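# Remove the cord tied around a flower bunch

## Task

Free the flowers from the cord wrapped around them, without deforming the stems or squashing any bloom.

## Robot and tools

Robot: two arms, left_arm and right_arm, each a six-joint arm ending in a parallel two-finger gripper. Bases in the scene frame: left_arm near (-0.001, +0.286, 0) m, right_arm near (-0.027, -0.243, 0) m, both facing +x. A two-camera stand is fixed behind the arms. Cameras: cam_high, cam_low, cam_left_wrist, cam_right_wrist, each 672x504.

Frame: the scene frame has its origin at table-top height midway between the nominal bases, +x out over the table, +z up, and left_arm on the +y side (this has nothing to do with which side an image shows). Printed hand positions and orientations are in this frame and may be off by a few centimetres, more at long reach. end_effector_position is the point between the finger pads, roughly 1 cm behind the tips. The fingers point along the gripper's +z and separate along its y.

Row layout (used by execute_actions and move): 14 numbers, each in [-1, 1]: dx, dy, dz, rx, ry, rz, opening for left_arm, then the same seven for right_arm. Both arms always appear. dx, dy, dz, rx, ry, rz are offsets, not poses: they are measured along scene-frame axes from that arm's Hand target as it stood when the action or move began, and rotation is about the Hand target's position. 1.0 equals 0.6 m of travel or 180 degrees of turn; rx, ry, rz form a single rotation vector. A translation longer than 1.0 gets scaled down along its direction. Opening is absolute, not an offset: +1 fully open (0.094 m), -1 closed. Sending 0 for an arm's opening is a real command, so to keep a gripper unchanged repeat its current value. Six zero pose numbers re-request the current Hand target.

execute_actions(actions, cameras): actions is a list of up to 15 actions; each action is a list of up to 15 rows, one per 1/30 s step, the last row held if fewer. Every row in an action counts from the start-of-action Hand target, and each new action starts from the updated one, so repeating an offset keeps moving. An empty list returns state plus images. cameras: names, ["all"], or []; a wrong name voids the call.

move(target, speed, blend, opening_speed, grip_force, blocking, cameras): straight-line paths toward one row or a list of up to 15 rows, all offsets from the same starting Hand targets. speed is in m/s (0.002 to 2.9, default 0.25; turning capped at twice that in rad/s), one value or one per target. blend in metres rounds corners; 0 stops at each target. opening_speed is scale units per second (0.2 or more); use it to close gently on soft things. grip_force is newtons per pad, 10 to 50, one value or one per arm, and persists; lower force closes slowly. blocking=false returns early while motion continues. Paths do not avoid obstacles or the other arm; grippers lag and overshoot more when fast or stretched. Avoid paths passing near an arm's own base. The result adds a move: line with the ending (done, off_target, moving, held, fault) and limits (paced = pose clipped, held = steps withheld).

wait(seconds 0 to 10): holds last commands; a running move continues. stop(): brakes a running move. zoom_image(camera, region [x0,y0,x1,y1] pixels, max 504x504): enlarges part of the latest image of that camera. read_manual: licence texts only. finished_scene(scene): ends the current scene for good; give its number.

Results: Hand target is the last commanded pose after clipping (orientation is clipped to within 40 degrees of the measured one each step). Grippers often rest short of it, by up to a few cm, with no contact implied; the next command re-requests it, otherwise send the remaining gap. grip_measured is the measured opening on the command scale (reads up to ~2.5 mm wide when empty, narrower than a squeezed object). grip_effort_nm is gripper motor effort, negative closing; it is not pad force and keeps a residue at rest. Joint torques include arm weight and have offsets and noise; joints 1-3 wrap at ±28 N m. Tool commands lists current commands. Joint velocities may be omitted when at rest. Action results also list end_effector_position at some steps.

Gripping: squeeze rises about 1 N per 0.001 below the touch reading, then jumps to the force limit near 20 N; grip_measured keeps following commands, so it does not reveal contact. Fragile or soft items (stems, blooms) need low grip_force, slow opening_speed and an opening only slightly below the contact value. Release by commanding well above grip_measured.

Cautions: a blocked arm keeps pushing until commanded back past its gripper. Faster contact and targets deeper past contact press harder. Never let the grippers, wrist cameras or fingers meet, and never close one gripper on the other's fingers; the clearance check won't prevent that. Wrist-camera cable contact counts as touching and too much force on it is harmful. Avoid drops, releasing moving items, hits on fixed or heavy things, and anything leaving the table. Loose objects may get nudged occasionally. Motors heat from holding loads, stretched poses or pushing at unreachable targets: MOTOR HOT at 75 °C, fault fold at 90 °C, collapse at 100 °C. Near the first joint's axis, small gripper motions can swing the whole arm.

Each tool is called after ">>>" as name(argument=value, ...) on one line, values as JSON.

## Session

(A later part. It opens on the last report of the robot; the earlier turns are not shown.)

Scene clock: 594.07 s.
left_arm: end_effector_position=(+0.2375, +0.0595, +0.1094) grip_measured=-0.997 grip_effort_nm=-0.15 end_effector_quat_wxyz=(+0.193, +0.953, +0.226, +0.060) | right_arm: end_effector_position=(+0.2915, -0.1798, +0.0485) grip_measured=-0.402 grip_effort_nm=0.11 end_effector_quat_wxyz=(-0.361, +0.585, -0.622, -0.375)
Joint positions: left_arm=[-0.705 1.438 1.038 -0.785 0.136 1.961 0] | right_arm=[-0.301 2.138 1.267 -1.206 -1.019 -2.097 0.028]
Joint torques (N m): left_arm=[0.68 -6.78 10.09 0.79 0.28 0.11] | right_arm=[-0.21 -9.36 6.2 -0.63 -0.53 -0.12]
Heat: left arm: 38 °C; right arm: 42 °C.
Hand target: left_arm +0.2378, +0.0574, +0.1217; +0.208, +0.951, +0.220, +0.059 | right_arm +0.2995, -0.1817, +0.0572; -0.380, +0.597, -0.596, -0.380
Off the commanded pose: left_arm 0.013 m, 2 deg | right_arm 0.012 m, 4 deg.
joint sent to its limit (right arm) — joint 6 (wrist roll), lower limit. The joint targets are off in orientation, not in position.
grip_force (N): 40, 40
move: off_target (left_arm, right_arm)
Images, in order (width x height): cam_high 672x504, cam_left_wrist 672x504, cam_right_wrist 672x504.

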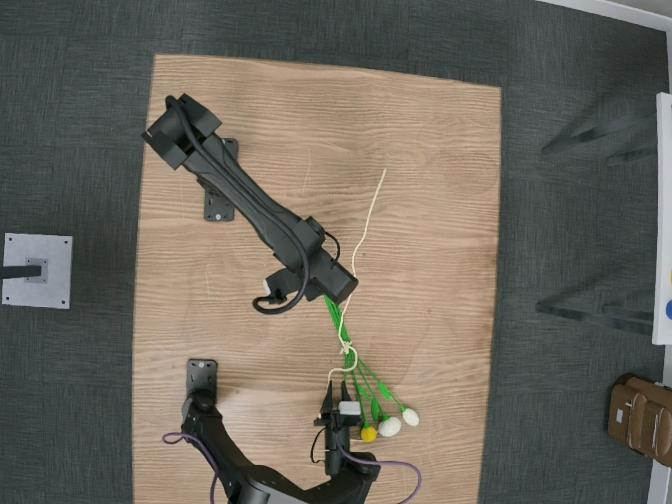

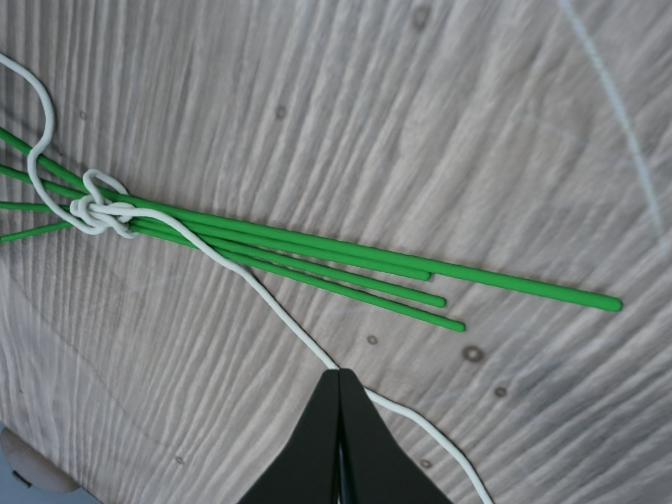

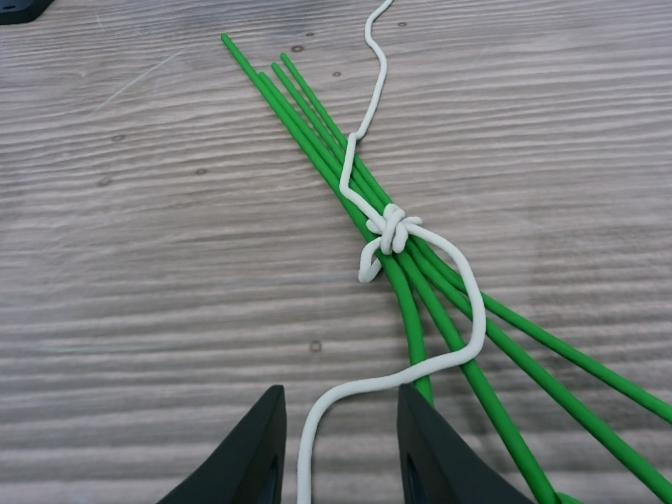

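>>> move(target=[[0.104, 0.204, 0.064, -0.0519, 0.1831, 0.8373, -0.2, -0.02, -0.03, 0.22, 0, 0, 0, -0.4], [0.274, 0.398, -0.053, 0.1409, -0.0974, -0.6922, -0.2, -0.17, -0.28, 0.25, -0.281, 0.281, -0.441, -0.2]], speed=0.35, blend=[0.04, 0], cameras=["all"])

Scene clock: 648.20 s.
left_arm: end_effector_position=(+0.3959, +0.2930, +0.0954) grip_measured=-0.203 grip_effort_nm=0.17 end_effector_quat_wxyz=(+0.000, -0.630, +0.777, -0.005) | right_arm: end_effector_position=(+0.1947, -0.3489, +0.1919) grip_measured=-0.202 grip_effort_nm=0.11 end_effector_quat_wxyz=(+0.005, -0.001, +1.000, +0.000)
Joint positions: left_arm=[0.003 2.056 1.791 -1.3 0.007 -1.343 0.037] | right_arm=[-0.454 1.49 1.493 -1.564 -0.004 -0.457 0.038]
Joint torques (N m): left_arm=[0.43 -7.65 9.81 0.23 -0.07 -0.15] | right_arm=[0.46 -6.93 8.27 0.13 0.06 0.07]
Heat: left arm: 38 °C; right arm: 43 °C.
Hand target: left_arm +0.4021, +0.2961, +0.0900; +0.000, -0.636, +0.772, -0.001 | right_arm +0.1975, -0.3497, +0.2072; +0.000, +0.000, +1.000, +0.000
Off the commanded pose: left_arm 0.009 m, 1 deg | right_arm 0.016 m, 1 deg.
joint sent to its limit (right arm) — joint 4 (wrist pitch), lower limit. The joint targets are off in orientation, not in position.
grip_force (N): 40, 40
move: off_target (right_arm); target 2's new opening was sent with right_arm's hand 0.016 m and 1 deg from that target

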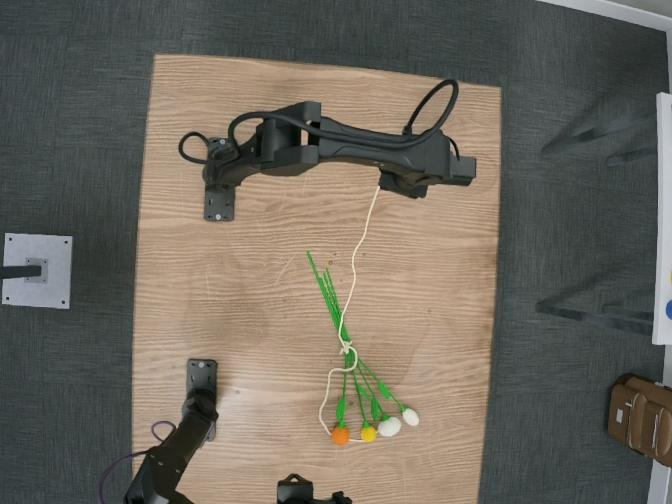

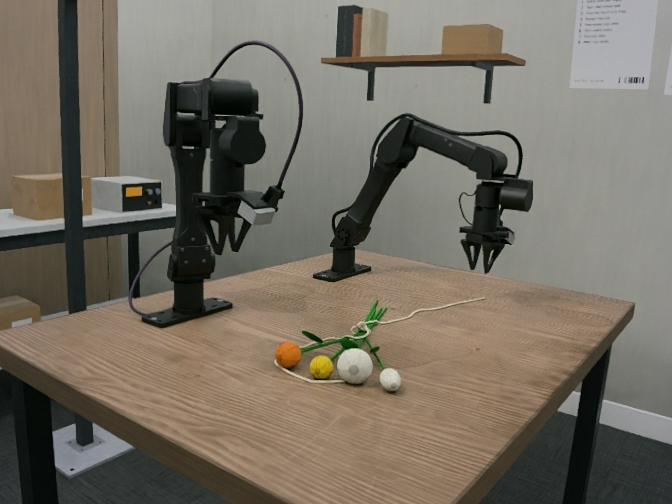

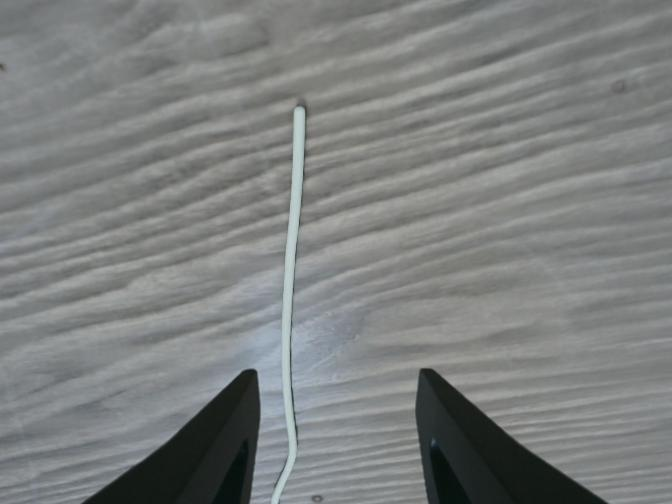

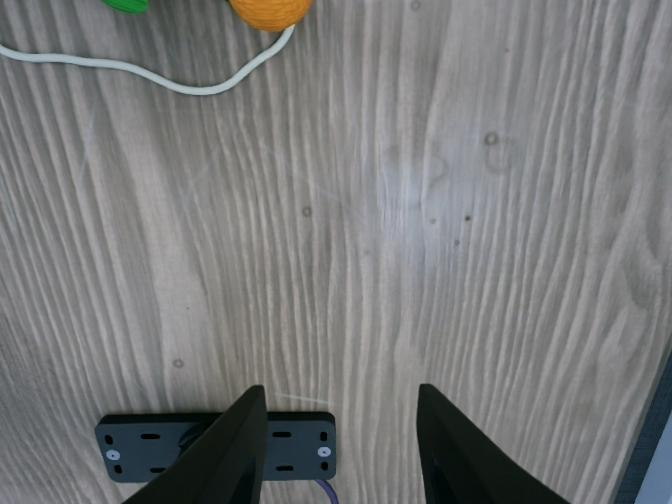

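>>> zoom_image(camera="cam_high", region=[290, 320, 440, 460])

Scaled by 3.360.

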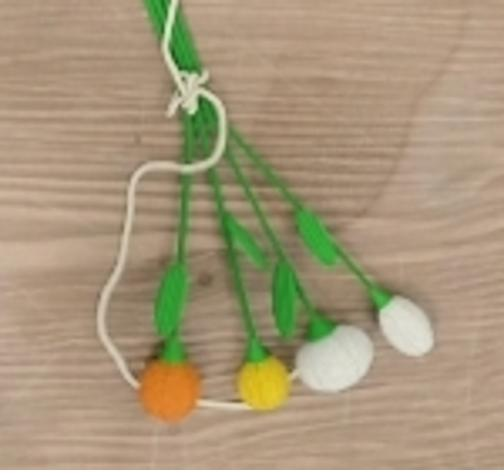

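>>> move(target=[-0.03, 0.03, -0.065, 0, 0, 0, -0.2, 0.1075, 0.2495, -0.19, 0, 0, -0.533, -0.2], speed=0.3, cameras=["cam_high", "cam_left_wrist", "cam_right_wrist"])

Scene clock: 716.13 s.
left_arm: end_effector_position=(+0.3860, +0.3101, +0.0482) grip_measured=-0.203 grip_effort_nm=0.17 end_effector_quat_wxyz=(-0.005, -0.635, +0.772, +0.000) | right_arm: end_effector_position=(+0.2653, -0.1995, +0.0998) grip_measured=-0.202 grip_effort_nm=0.11 end_effector_quat_wxyz=(+0.004, +0.740, +0.672, +0.011)
Joint positions: left_arm=[0.048 2.056 1.602 -1.126 0.007 -1.313 0.037] | right_arm=[0.14 1.647 1.281 -1.183 -0.006 1.807 0.038]
Joint torques (N m): left_arm=[0.75 -11.49 5.87 0.25 -0.07 0.04] | right_arm=[0.24 -5.45 4.18 0.26 0 0.1]
Heat: left arm: 40 °C; right arm: 40 °C.
Hand target: left_arm +0.3841, +0.3143, +0.0510; +0.000, -0.636, +0.772, -0.001 | right_arm +0.2620, -0.2000, +0.0931; +0.000, +0.743, +0.670, +0.000
Off the commanded pose: left_arm 0.005 m, 1 deg | right_arm 0.007 m, 1 deg.
grip_force (N): 40, 40
move: done
Images, in order (width x height): cam_high 672x504, cam_left_wrist 672x504, cam_right_wrist 672x504.

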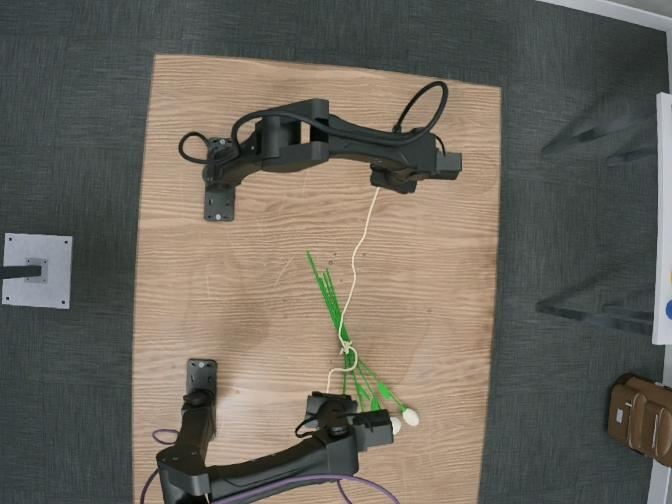

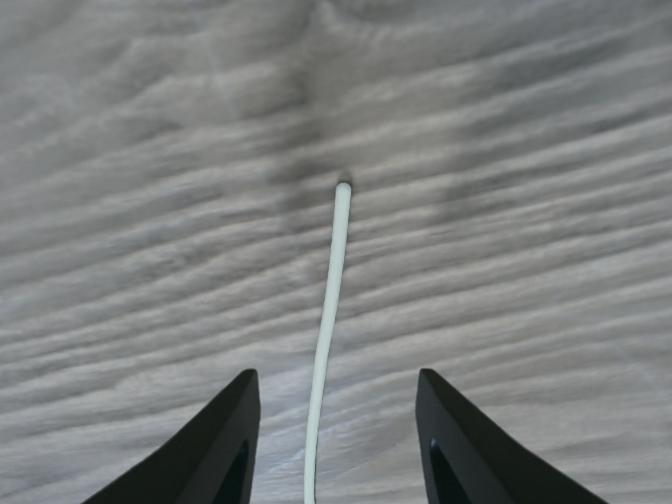

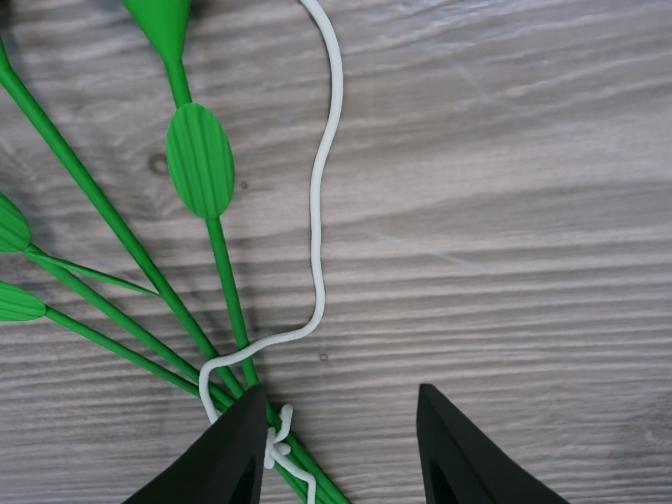

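>>> move(target=[[0, 0, -0.08, 0, 0, 0, -0.2, 0.0152, -0.025, -0.1585, 0, 0, 0, -0.4], [0, 0, -0.08, 0, 0, 0, -1, 0.0152, -0.025, -0.1585, 0, 0, 0, -1]], speed=0.1, cameras=["cam_high", "cam_left_wrist", "cam_right_wrist"])

Scene clock: 743.23 s.
left_arm: end_effector_position=(+0.3903, +0.3102, +0.0193) grip_measured=-0.997 grip_effort_nm=-0.15 end_effector_quat_wxyz=(+0.014, -0.635, +0.772, -0.015) | right_arm: end_effector_position=(+0.2725, -0.2122, +0.0084) grip_measured=-0.941 grip_effort_nm=-0.83 end_effector_quat_wxyz=(+0.000, +0.744, +0.668, +0.006)
Joint positions: left_arm=[0.048 2.056 1.482 -0.956 0.008 -1.313 0] | right_arm=[0.094 1.783 1.058 -0.835 -0.007 1.772 0.003]
Joint torques (N m): left_arm=[0.75 -7.16 5.87 0.36 -0.08 0.04] | right_arm=[-0.4 -5.3 3.15 0.51 0.08 -0.07]
Heat: left arm: 43 °C; right arm: 39 °C.
Hand target: left_arm +0.3841, +0.3142, +0.0030; +0.000, -0.636, +0.772, -0.001 | right_arm +0.2712, -0.2151, -0.0020; +0.000, +0.743, +0.670, +0.000
Off the commanded pose: left_arm 0.018 m, 2 deg | right_arm 0.011 m, 1 deg.
grip_force (N): 40, 40
move: off_target (left_arm, right_arm); target 2's new opening was sent with left_arm's hand 0.018 m and 2 deg from that target
Images, in order (width x height): cam_high 672x504, cam_left_wrist 672x504, cam_right_wrist 672x504.

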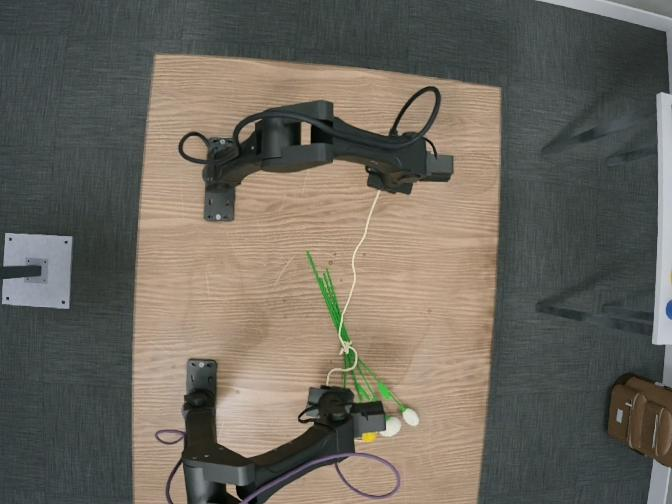

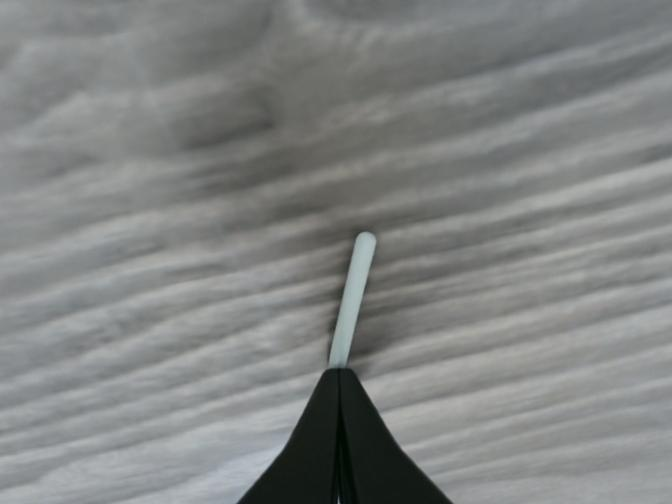

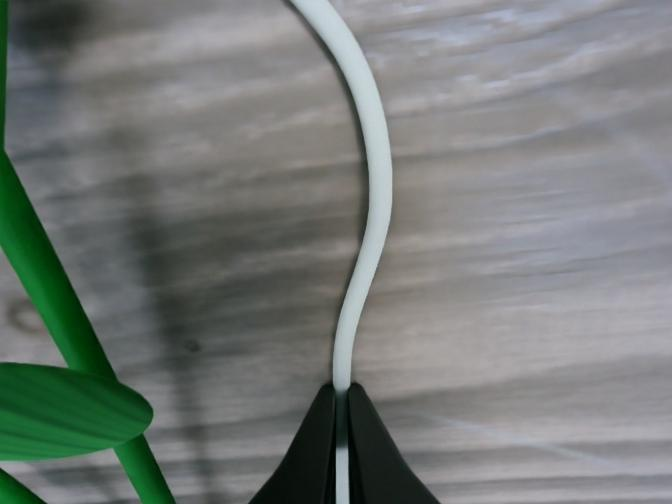

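>>> move(target=[[0, 0, 0, 0, 0, 0, -0.3, 0, 0, 0, 0, 0, 0, -1], [-0.005, 0.003, -0.022, 0, 0, 0, -0.3, 0, 0, 0, 0, 0, 0, -1], [-0.005, 0.003, -0.022, 0, 0, 0, -1, 0, 0, 0, 0, 0, 0, -1]], speed=0.05, cameras=["cam_left_wrist"])

Scene clock: 754.03 s.
left_arm: end_effector_position=(+0.3806, +0.3112, +0.0136) grip_measured=-0.954 grip_effort_nm=-0.77 end_effector_quat_wxyz=(+0.001, -0.636, +0.772, -0.008) | right_arm: end_effector_position=(+0.2725, -0.2122, +0.0084) grip_measured=-0.941 grip_effort_nm=-0.83 end_effector_quat_wxyz=(+0.000, +0.744, +0.668, +0.006)
Joint positions: left_arm=[0.053 2.056 1.46 -0.965 0.012 -1.309 0.002] | right_arm=[0.094 1.783 1.058 -0.835 -0.007 1.772 0.003]
Joint torques (N m): left_arm=[0.66 -6.54 3.82 0.91 -0.11 0.05] | right_arm=[-0.43 -5.27 3.18 0.5 0.06 -0.05]
Heat: left arm: 42 °C; right arm: 39 °C.
Hand target: left_arm +0.3811, +0.3160, -0.0102; +0.000, -0.636, +0.772, -0.001 | right_arm +0.2712, -0.2151, -0.0020; +0.000, +0.743, +0.670, +0.000
Off the commanded pose: left_arm 0.024 m, 1 deg | right_arm 0.011 m, 1 deg.
grip_force (N): 40, 40
move: off_target (left_arm, right_arm); target 3's new opening was sent with left_arm's hand 0.027 m and 2 deg from that target
Images, in order (width x height): cam_left_wrist 672x504.

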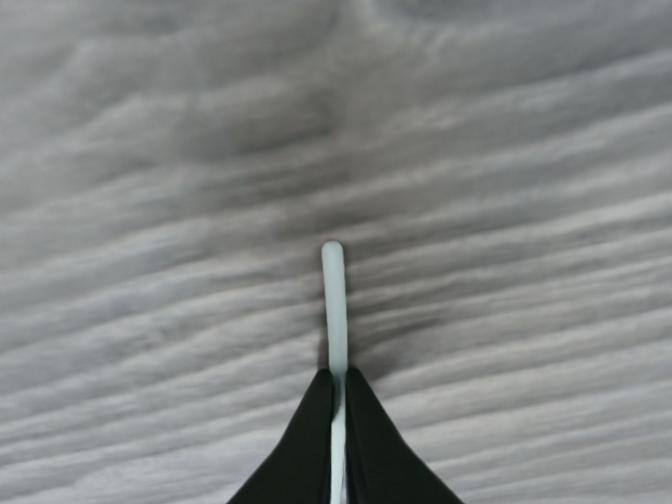

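>>> move(target=[[0.1815, -0.043, 0.067, 0, 0, 0, -1, -0.056, -0.0615, 0.053, 0, 0, 0, -1], [0.2105, 0.0123, 0.067, 0, 0, 0, -1, -0.0837, -0.1215, 0.053, 0, 0, 0, -1]], speed=[0.12, 0.08], blend=[0.01, 0], cameras=["cam_high"])

>>> zoom_image(camera="cam_high", region=[280, 280, 420, 420])

Scene clock: 778.40 s.
left_arm: end_effector_position=(+0.5099, +0.3217, +0.0448) grip_measured=-0.958 grip_effort_nm=-0.82 end_effector_quat_wxyz=(+0.013, -0.638, +0.770, -0.016) | right_arm: end_effector_position=(+0.2265, -0.2855, +0.0257) grip_measured=-0.942 grip_effort_nm=-0.83 end_effector_quat_wxyz=(-0.007, +0.745, +0.667, +0.004)
Joint positions: left_arm=[0.057 2.687 2.69 -1.534 0.012 -1.312 0.002] | right_arm=[-0.182 1.609 0.934 -0.903 -0.016 1.498 0.003]
Joint torques (N m): left_arm=[-0.03 -10.58 9.62 0.11 -0.11 0.04] | right_arm=[-0.21 -7.99 3.74 0.07 0.12 -0.08]
Heat: left arm: 41 °C; right arm: 39 °C.
Hand target: left_arm +0.5075, +0.3235, +0.0301; +0.000, -0.636, +0.772, -0.001 | right_arm +0.2209, -0.2880, +0.0298; +0.000, +0.743, +0.670, +0.000
Off the commanded pose: left_arm 0.015 m, 2 deg | right_arm 0.007 m, 1 deg.
grip_force (N): 40, 40
move: off_target (left_arm)
Images, in order (width x height): cam_high 672x504.

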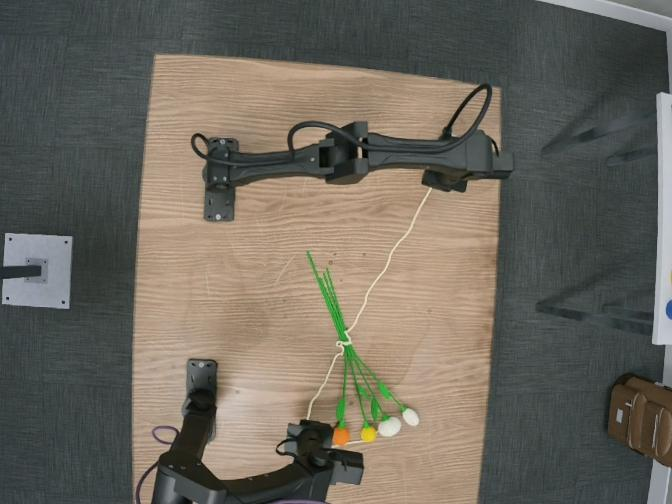

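Scaled by 3.600.

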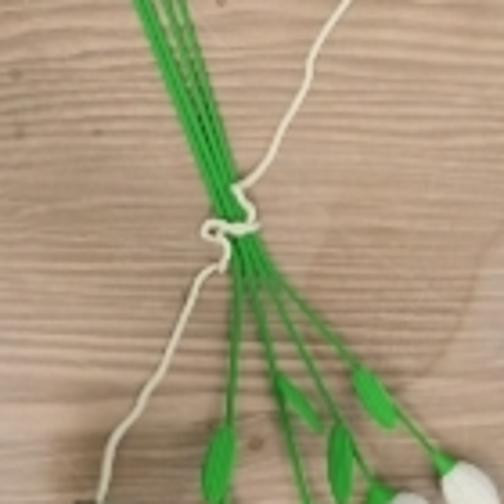

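>>> zoom_image(camera="cam_high", region=[325, 320, 370, 365])

Scaled by 11.200.

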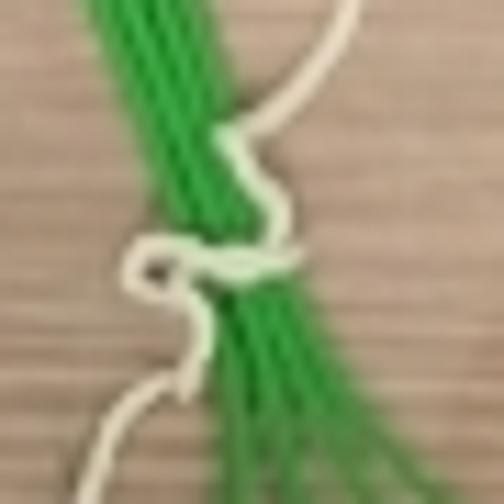

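>>> move(target=[[0, 0, 0, 0, 0, 0, -1, 0, 0, -0.053, 0, 0, 0, -1], [0, 0, 0, 0, 0, 0, -1, 0, 0, -0.053, 0, 0, 0, -0.4], [0, 0, 0, 0, 0, 0, -1, 0, 0, 0.12, 0, 0, 0, -0.4], [0, 0, 0, 0, 0, 0, -1, 0.132, 0.34, 0.167, 0, 0, 0, -0.4]], speed=[0.08, 0.08, 0.2, 0.25], blend=[0, 0, 0.03, 0], cameras=["cam_high", "cam_right_wrist"])

>>> zoom_image(camera="cam_right_wrist", region=[250, 180, 430, 330])

Scene clock: 976.00 s.
left_arm: end_effector_position=(+0.5095, +0.3217, +0.0448) grip_measured=-0.958 grip_effort_nm=-0.82 end_effector_quat_wxyz=(+0.012, -0.638, +0.770, -0.016) | right_arm: end_effector_position=(+0.2952, -0.0840, +0.1274) grip_measured=-0.402 grip_effort_nm=0.11 end_effector_quat_wxyz=(-0.010, +0.726, +0.688, +0.004)
Joint positions: left_arm=[0.057 2.687 2.69 -1.536 0.012 -1.312 0.002] | right_arm=[0.444 1.906 1.706 -1.368 -0.022 2.069 0.028]
Joint torques (N m): left_arm=[-0.05 -10.51 9.77 0.11 -0.11 0.04] | right_arm=[-0.43 -7.01 8.66 0.03 0 0.08]
Motor temperatures (°C): left_arm=[29 44 41 30 29 31 30] | right_arm=[27 42 37 33 29 29 31]
Heat: left arm: 44 °C; right arm: 42 °C.
Hand target: left_arm +0.5075, +0.3235, +0.0301; +0.000, -0.636, +0.772, -0.001 | right_arm +0.3001, -0.0840, +0.1301; +0.000, +0.743, +0.670, +0.000
Off the commanded pose: left_arm 0.015 m, 2 deg | right_arm 0.006 m, 3 deg.
joint sent to its limit (right arm) — joint 6 (wrist roll), upper limit. The joint targets still meet the commanded pose.
grip_force (N): 40, 40
move: off_target (left_arm, right_arm)
Images, in order (width x height): cam_high 672x504, cam_right_wrist 672x504.

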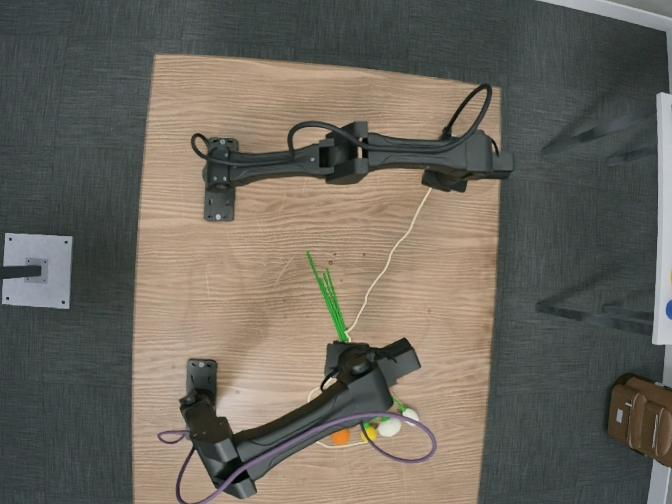

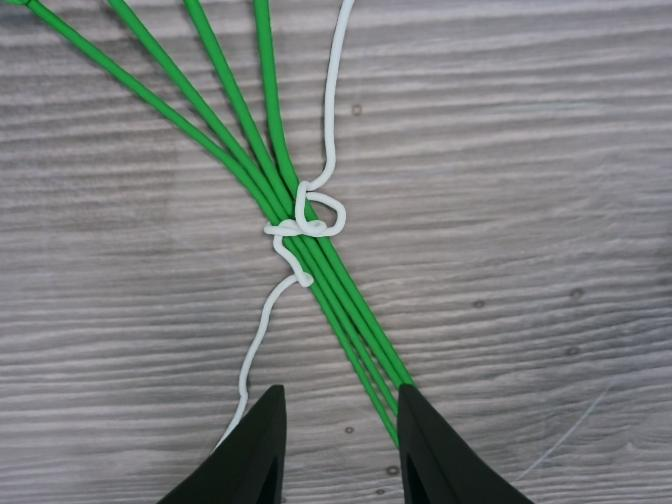

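Scaled by 2.800.

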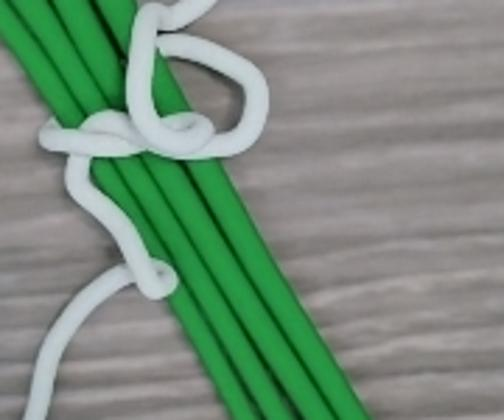

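>>> move(target=[[0, 0, 0, 0, 0, 0, -1, 0.015, 0.107, 0, 0, 0, 0.117, -1], [0, 0, 0, 0, 0, 0, -1, 0.015, 0.107, -0.217, 0, 0, 0.117, -1]], speed=[0.25, 0.15], cameras=["cam_high", "cam_right_wrist", "cam_low"])

Scene clock: 1188.80 s.
left_arm: end_effector_position=(+0.5095, +0.3217, +0.0448) grip_measured=-0.958 grip_effort_nm=-0.83 end_effector_quat_wxyz=(+0.012, -0.638, +0.770, -0.016) | right_arm: end_effector_position=(+0.3113, -0.0152, +0.0110) grip_measured=-0.990 grip_effort_nm=-0.52 end_effector_quat_wxyz=(-0.004, +0.611, +0.792, +0.014)
Joint positions: left_arm=[0.057 2.687 2.69 -1.536 0.012 -1.312 0.002] | right_arm=[0.582 2.141 1.581 -0.987 -0.017 1.897 0]
Joint torques (N m): left_arm=[-0.03 -10.51 9.77 0.11 -0.11 0.04] | right_arm=[-0.01 -8.7 3.79 0.32 0.14 -0.08]
Heat: left arm: 45 °C; right arm: 41 °C.
Hand target: left_arm +0.5075, +0.3235, +0.0301; +0.000, -0.636, +0.772, -0.001 | right_arm +0.3091, -0.0198, -0.0001; +0.000, +0.608, +0.794, +0.000
Off the commanded pose: left_arm 0.015 m, 2 deg | right_arm 0.012 m, 2 deg.
grip_force (N): 40, 40
move: off_target (left_arm, right_arm)
Images, in order (width x height): cam_high 672x504, cam_low 672x504, cam_right_wrist 672x504.

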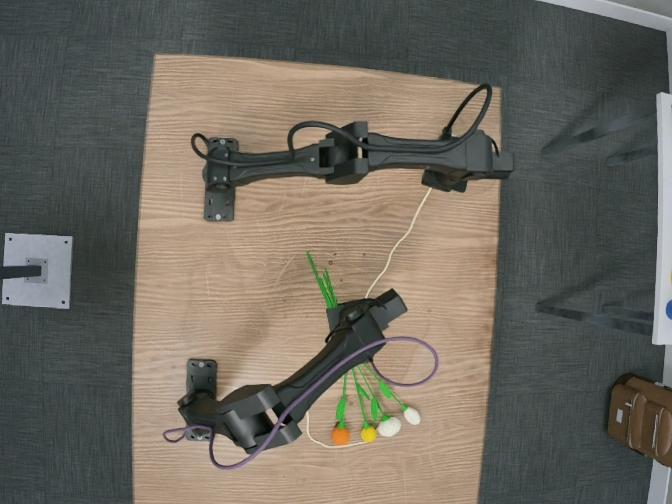

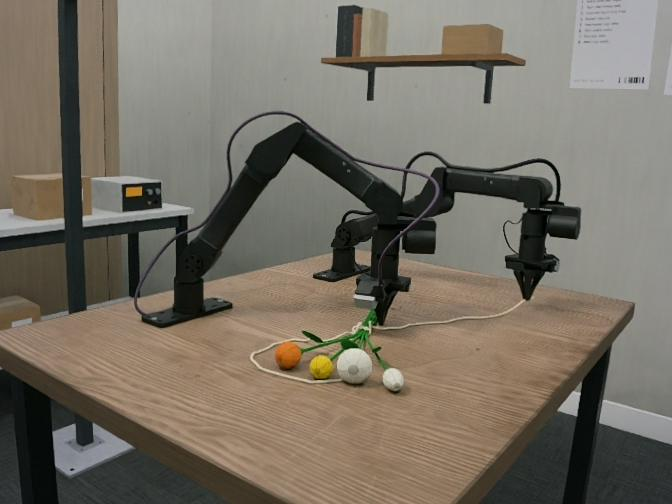

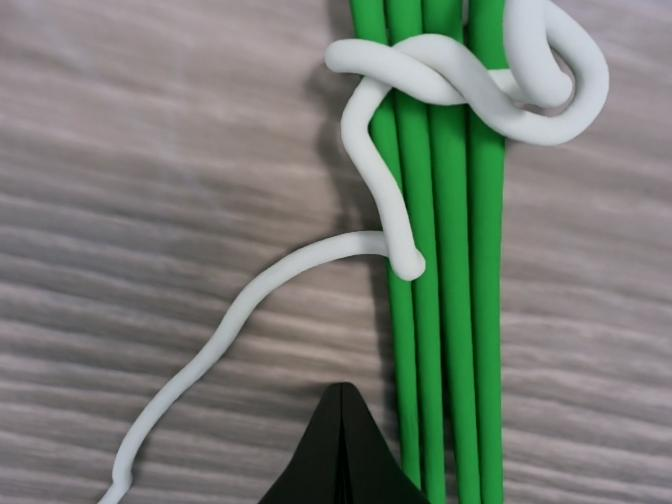

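>>> move(target=[0.054, 0.0775, 0, 0, 0, 0, -1, 0, 0, 0, 0, 0, 0, -1], speed=0.08, cameras=["cam_high", "cam_right_wrist"])

Scene clock: 1216.63 s.
left_arm: end_effector_position=(+0.5366, +0.3662, +0.0454) grip_measured=-0.958 grip_effort_nm=-0.82 end_effector_quat_wxyz=(+0.062, -0.636, +0.768, -0.044) | right_arm: end_effector_position=(+0.3113, -0.0152, +0.0110) grip_measured=-0.990 grip_effort_nm=-0.53 end_effector_quat_wxyz=(-0.004, +0.611, +0.792, +0.014)
Joint positions: left_arm=[0.135 2.767 2.841 -1.494 0.012 -1.234 0.002] | right_arm=[0.582 2.141 1.581 -0.987 -0.017 1.897 0]
Joint torques (N m): left_arm=[0.24 -10.86 9.68 0.59 -0.11 0.06] | right_arm=[-0.06 -8.8 3.79 0.32 0.12 -0.08]
Heat: left arm: 46 °C; right arm: 42 °C.
Hand target: left_arm +0.5398, +0.3700, +0.0300; +0.000, -0.636, +0.772, -0.001 | right_arm +0.3091, -0.0198, -0.0001; +0.000, +0.608, +0.794, +0.000
Off the commanded pose: left_arm 0.016 m, 9 deg | right_arm 0.012 m, 2 deg.
elbow stopped short (left arm): the move would have taken joint 3 (elbow) straighter than the controller allows.
grip_force (N): 40, 40
move: off_target (left_arm, right_arm)
Images, in order (width x height): cam_high 672x504, cam_right_wrist 672x504.

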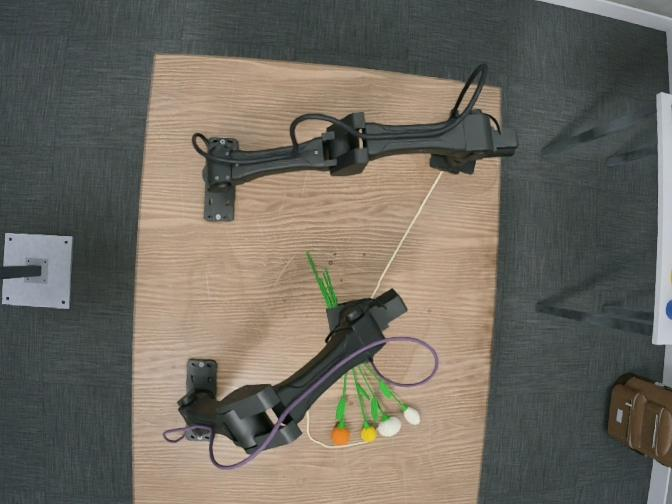

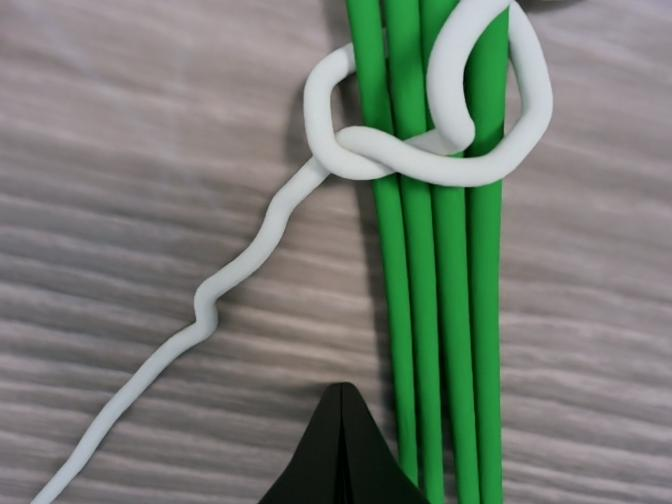

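>>> move(target=[[0, 0, 0, 0, 0, 0, -1, 0, 0, 0.1, 0, 0, 0, -1], [0, 0, 0, 0, 0, 0, -1, -0.015, -0.12, 0.17, 0, 0, 0, -0.4]], speed=0.2, blend=[0.03, 0], cameras=["cam_right_wrist"])

>>> zoom_image(camera="cam_right_wrist", region=[200, 100, 440, 300])

Scene clock: 1515.00 s.
left_arm: end_effector_position=(+0.5367, +0.3662, +0.0455) grip_measured=-0.958 grip_effort_nm=-0.82 end_effector_quat_wxyz=(+0.062, -0.636, +0.768, -0.044) | right_arm: end_effector_position=(+0.3069, -0.0885, +0.0967) grip_measured=-0.402 grip_effort_nm=0.11 end_effector_quat_wxyz=(-0.004, +0.613, +0.790, +0.004)
Joint positions: left_arm=[0.135 2.767 2.841 -1.493 0.012 -1.233 0.002] | right_arm=[0.425 1.941 1.632 -1.258 -0.011 1.744 0.028]
Joint torques (N m): left_arm=[0.24 -10.86 9.66 0.58 -0.11 0.05] | right_arm=[0.42 -11.07 3.88 0.05 0.05 -0.07]
Heat: left arm: 47 °C; right arm: 45 °C.
Hand target: left_arm +0.5398, +0.3700, +0.0300; +0.000, -0.636, +0.772, -0.001 | right_arm +0.3001, -0.0918, +0.1018; +0.000, +0.608, +0.794, +0.000
Off the commanded pose: left_arm 0.016 m, 9 deg | right_arm 0.009 m, 1 deg.
elbow stopped short (left arm): the move would have taken joint 3 (elbow) straighter than the controller allows.
grip_force (N): 40, 40
move: off_target (left_arm); blend cut to 0.0299 m at target 1
Images, in order (width x height): cam_right_wrist 672x504.

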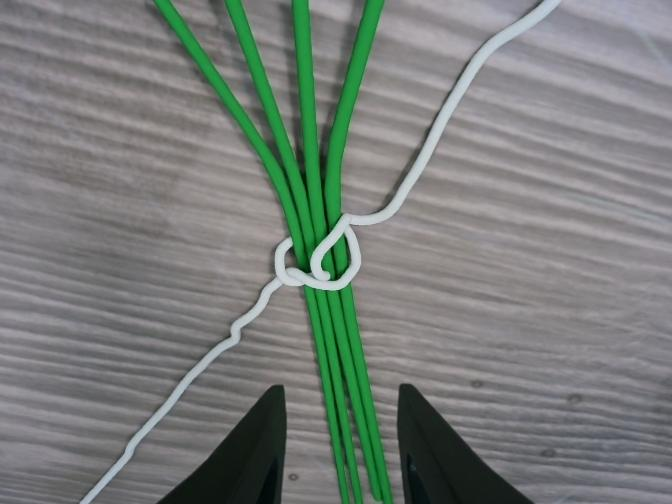

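Scaled by 2.100.

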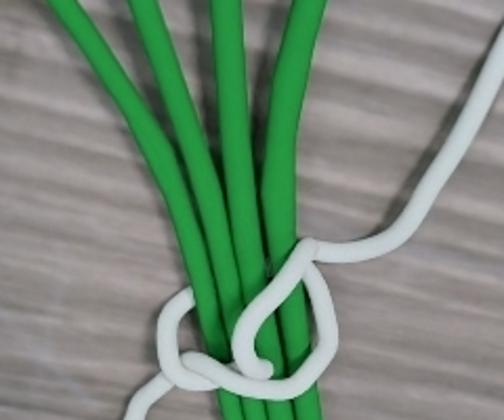

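>>> move(target=[[-0.066, -0.05, 0, 0, 0, 0, -1, -0.032, -0.0837, -0.086, 0, 0, -0.083, -0.4], [-0.066, -0.05, -0.045, 0, 0, 0, -1, -0.032, -0.0837, -0.173, 0, 0, -0.083, -0.4], [-0.066, -0.05, -0.045, 0, 0, 0, -0.4, -0.032, -0.0837, -0.173, 0, 0, -0.083, -1]], speed=[0.15, 0.1, 0.1], blend=[0.01, 0, 0], cameras=["cam_right_wrist", "cam_high"])

Scene clock: 1631.17 s.
left_arm: end_effector_position=(+0.5192, +0.3440, +0.0182) grip_measured=-0.403 grip_effort_nm=0.20 end_effector_quat_wxyz=(+0.032, -0.634, +0.772, -0.028) | right_arm: end_effector_position=(+0.2822, -0.1388, +0.0089) grip_measured=-0.940 grip_effort_nm=-0.80 end_effector_quat_wxyz=(-0.002, +0.702, +0.712, +0.008)
Joint positions: left_arm=[0.098 2.633 2.475 -1.328 0.012 -1.262 0.028] | right_arm=[0.315 1.867 1.168 -0.859 -0.011 1.872 0.003]
Joint torques (N m): left_arm=[-0.76 -13.04 4.64 -0.03 -0.12 -0.14] | right_arm=[-0.23 -6.08 3.17 0.46 0.08 0.08]
Motor temperatures (°C): left_arm=[29 48 44 30 29 31 31] | right_arm=[27 51 36 33 29 29 29]
Heat: left arm: 48 °C; right arm: 51 °C.
Hand target: left_arm +0.5002, +0.3399, +0.0030; +0.000, -0.636, +0.772, -0.001 | right_arm +0.2807, -0.1419, -0.0021; +0.000, +0.706, +0.708, +0.000
Off the commanded pose: left_arm 0.025 m, 5 deg | right_arm 0.011 m, 1 deg.
grip_force (N): 40, 40
move: off_target (left_arm, right_arm); target 3's new opening was sent with left_arm's hand 0.017 m and 3 deg from that target
Images, in order (width x height): cam_high 672x504, cam_right_wrist 672x504.

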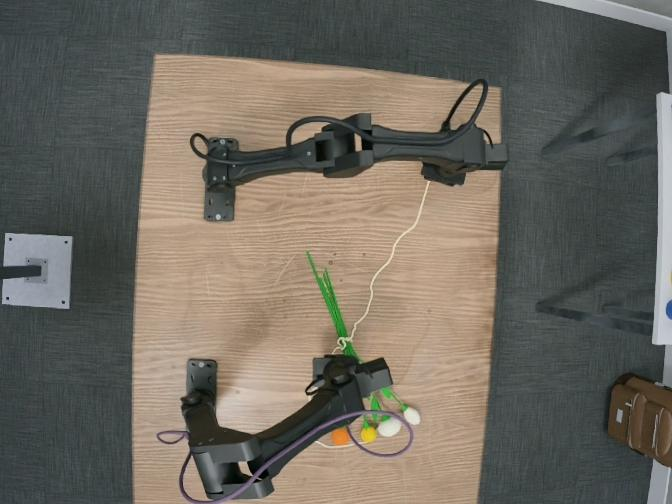

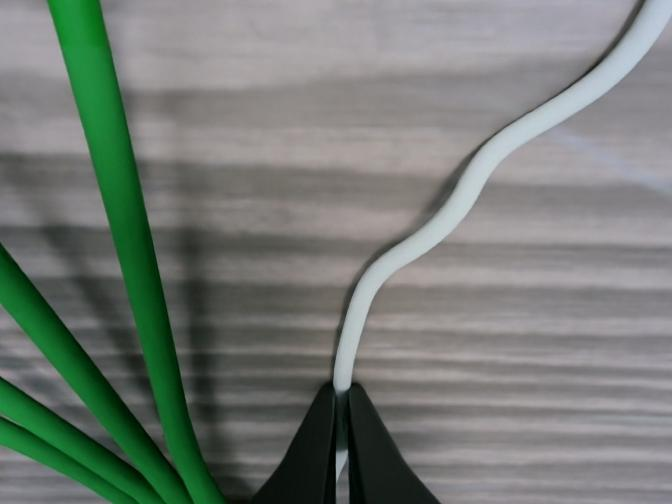

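>>> move(target=[[0, 0, 0.12, 0, 0, 0, -0.4, 0, 0, 0.104, 0, 0, 0, -1], [-0.1, -0.05, 0.2, 0, 0, 0, -0.4, 0.152, 0.07, 0.104, 0, 0, 0, -1], [-0.1, -0.05, 0.2, 0, 0, 0, -0.4, 0.152, 0.07, 0.004, 0, 0, 0, -1], [-0.1, -0.05, 0.2, 0, 0, 0, -0.4, 0.152, 0.07, 0.004, 0, 0, 0, -0.4], [-0.1, -0.05, 0.2, 0, 0, 0, -0.4, 0.152, 0.07, 0.2, 0, 0, 0, -0.4]], speed=[0.15, 0.15, 0.12, 0.12, 0.25], blend=[0.01, 0, 0, 0, 0], cameras=["cam_high", "cam_right_wrist"])

Scene clock: 1743.70 s.
left_arm: end_effector_position=(+0.4419, +0.3105, +0.1098) grip_measured=-0.403 grip_effort_nm=0.17 end_effector_quat_wxyz=(-0.015, -0.633, +0.774, +0.004) | right_arm: end_effector_position=(+0.3684, -0.1010, +0.1004) grip_measured=-0.402 grip_effort_nm=0.11 end_effector_quat_wxyz=(-0.014, +0.704, +0.710, -0.015)
Joint positions: left_arm=[0.042 2.339 2.306 -1.566 0.012 -1.313 0.028] | right_arm=[0.337 2.216 2.06 -1.454 -0.011 1.899 0.028]
Joint torques (N m): left_arm=[-0.55 -15.46 5.85 0.17 -0.11 -0.16] | right_arm=[0.18 -12.74 8.21 -0.07 0.11 0.09]
Motor temperatures (°C): left_arm=[29 53 39 30 29 31 30] | right_arm=[27 42 36 33 29 29 31]
Heat: left arm: 53 °C; right arm: 42 °C.
Hand target: left_arm +0.4402, +0.3099, +0.1230; +0.000, -0.636, +0.772, -0.001 | right_arm +0.3720, -0.1000, +0.1181; +0.000, +0.706, +0.708, +0.000
Off the commanded pose: left_arm 0.013 m, 2 deg | right_arm 0.018 m, 2 deg.
grip_force (N): 40, 40
move: off_target (left_arm, right_arm); target 4's new opening was sent with right_arm's hand 0.011 m and 1 deg from that target
Images, in order (width x height): cam_high 672x504, cam_right_wrist 672x504.

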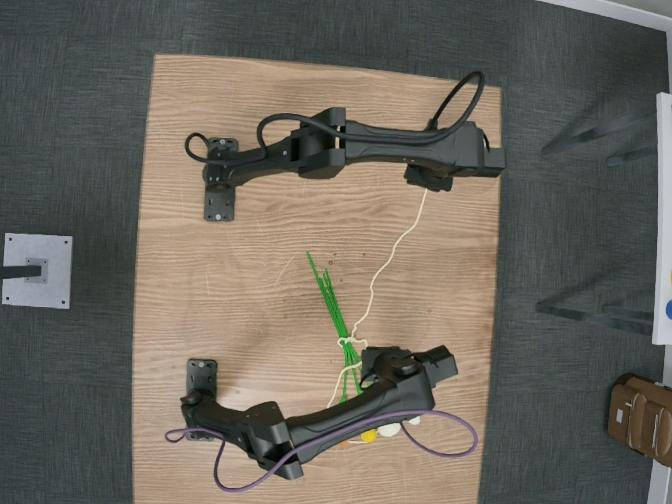

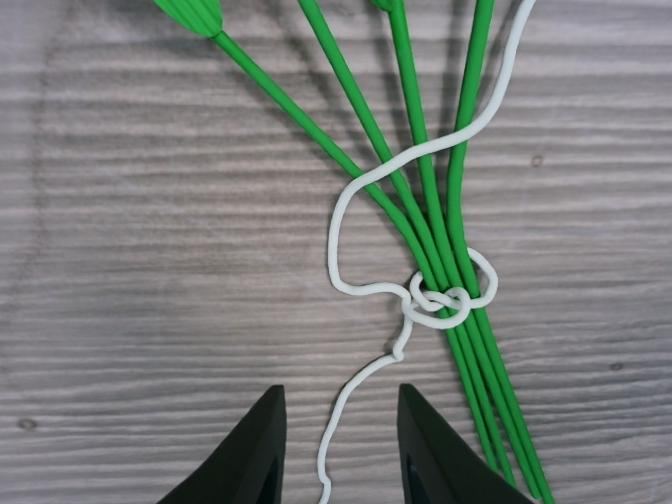

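>>> zoom_image(camera="cam_right_wrist", region=[380, 210, 530, 340])

Scaled by 3.360.

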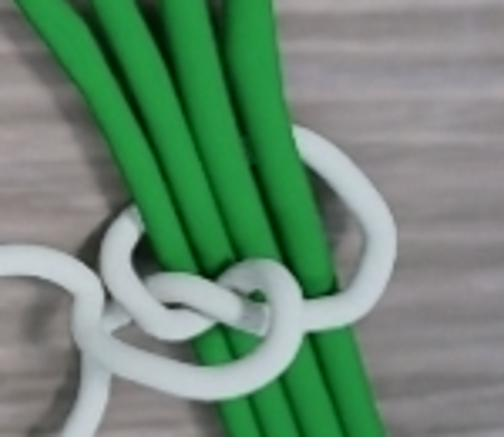

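>>> move(target=[[-0.317, -0.183, 0.128, 0, 0, -0.439, -0.4, -0.245, -0.0167, 0.07, -0.236, -0.3443, 0.5395, -0.1], [-0.317, -0.183, 0.128, 0, 0, -0.439, -0.4, -0.1887, 0.0063, -0.19, -0.236, -0.3443, 0.5395, -0.1]], speed=[0.3, 0.15], blend=[0, 0], cameras=["cam_high", "cam_right_wrist"])

Scene clock: 1808.43 s.
left_arm: end_effector_position=(+0.2562, +0.1978, +0.1954) grip_measured=-0.403 grip_effort_nm=0.17 end_effector_quat_wxyz=(+0.003, -0.008, +1.000, -0.007) | right_arm: end_effector_position=(+0.2637, -0.0950, +0.0119) grip_measured=-0.102 grip_effort_nm=0.11 end_effector_quat_wxyz=(+0.540, -0.147, +0.823, +0.096)
Joint positions: left_arm=[-0.342 1.59 1.604 -1.575 0.012 -0.341 0.028] | right_arm=[0.583 1.945 0.064 1.46 0.212 0.093 0.042]
Joint torques (N m): left_arm=[-0.64 -8.2 5.89 0.15 -0.11 0.08] | right_arm=[-0.51 -2.85 -0.16 1.55 -0.18 -0.07]
Motor temperatures (°C): left_arm=[29 57 39 30 29 31 29] | right_arm=[27 52 37 34 29 29 30]
Heat: left arm: 57 °C; right arm: 52 °C.
Hand target: left_arm +0.2500, +0.2001, +0.1997; -0.001, +0.000, +1.000, +0.000 | right_arm +0.2587, -0.0963, +0.0040; +0.528, -0.154, +0.830, +0.098
Off the commanded pose: left_arm 0.008 m, 1 deg | right_arm 0.009 m, 2 deg.
joint sent to its limit (left arm) — joint 4 (wrist pitch), lower limit. The joint targets still meet the commanded pose.
grip_force (N): 40, 40
move: done
Images, in order (width x height): cam_high 672x504, cam_right_wrist 672x504.

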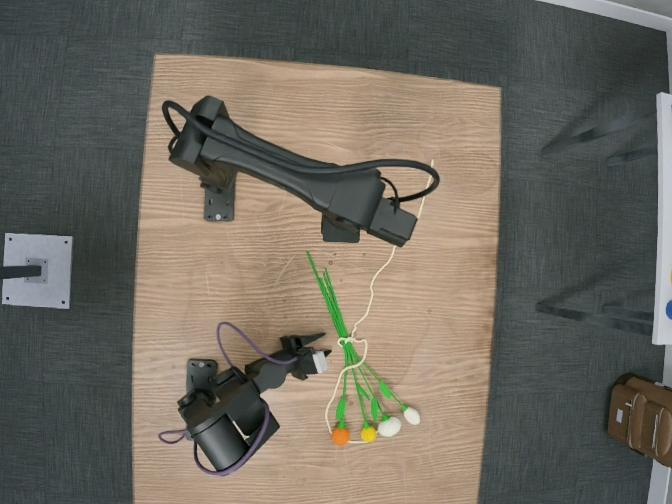

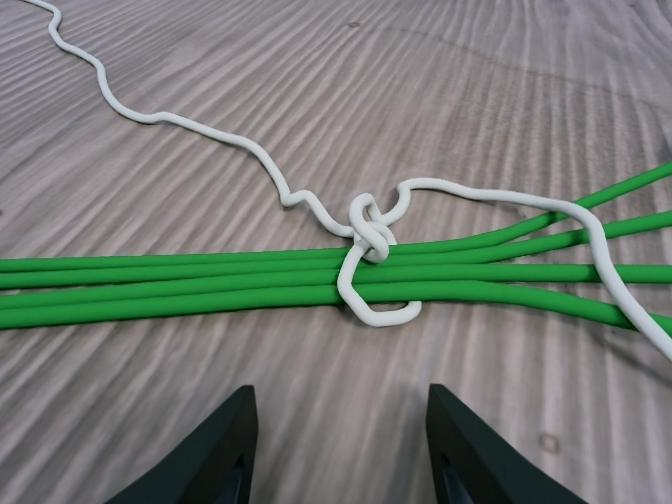

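>>> move(target=[[0, 0, 0, 0, 0, 0, -1, 0.052, -0.0033, 0, 0, 0, 0, -0.25], [0, 0, 0, 0, 0, 0, -1, 0.052, -0.0033, 0, 0, 0, 0, -1]], speed=0.05, cameras=["cam_high", "cam_right_wrist"])

Scene clock: 1861.97 s.
left_arm: end_effector_position=(+0.2562, +0.1978, +0.1954) grip_measured=-0.997 grip_effort_nm=-0.15 end_effector_quat_wxyz=(+0.003, -0.007, +1.000, -0.007) | right_arm: end_effector_position=(+0.2891, -0.0981, +0.0118) grip_measured=-0.990 grip_effort_nm=-0.51 end_effector_quat_wxyz=(+0.539, -0.150, +0.823, +0.102)
Joint positions: left_arm=[-0.342 1.59 1.604 -1.575 0.012 -0.341 0] | right_arm=[0.479 1.945 0.142 1.39 0.102 0.051 0]
Joint torques (N m): left_arm=[-0.65 -8.21 5.89 0.15 -0.11 0.07] | right_arm=[-0.29 -3.75 2.54 1.25 -0.01 -0.06]
Motor temperatures (°C): left_arm=[29 51 39 29 29 31 29] | right_arm=[27 41 35 39 29 29 30]
Heat: left arm: 51 °C; right arm: 41 °C.
Hand target: left_arm +0.2500, +0.2001, +0.1997; -0.001, +0.000, +1.000, +0.000 | right_arm +0.2900, -0.0982, +0.0040; +0.528, -0.154, +0.830, +0.098
Off the commanded pose: left_arm 0.008 m, 1 deg | right_arm 0.008 m, 2 deg.
joint sent to its limit (left arm) — joint 4 (wrist pitch), lower limit. The joint targets still meet the commanded pose.
grip_force (N): 40, 40
move: done
Images, in order (width x height): cam_high 672x504, cam_right_wrist 672x504.

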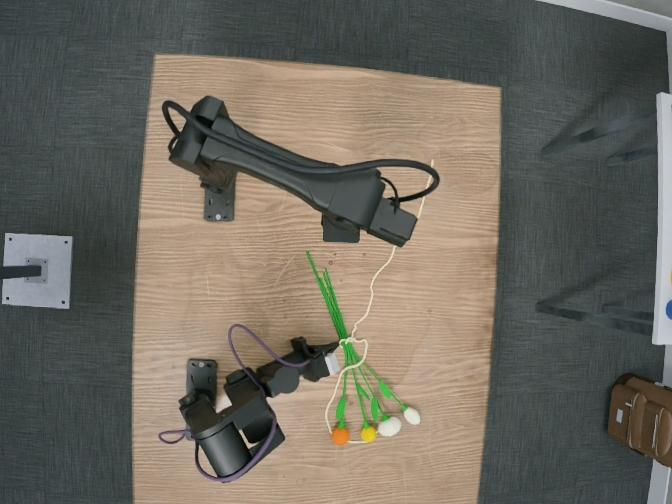

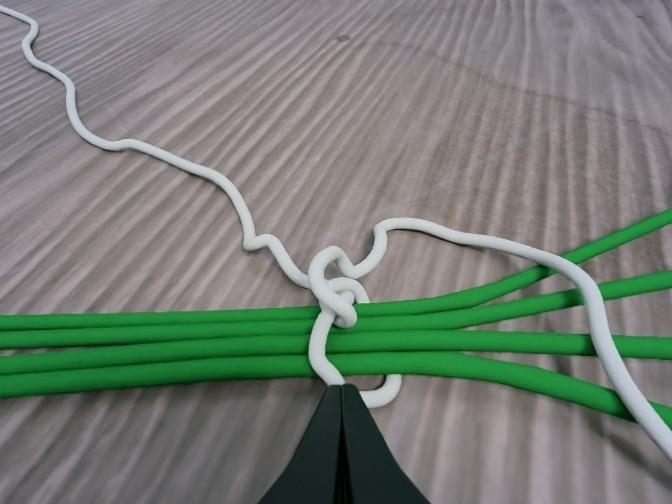

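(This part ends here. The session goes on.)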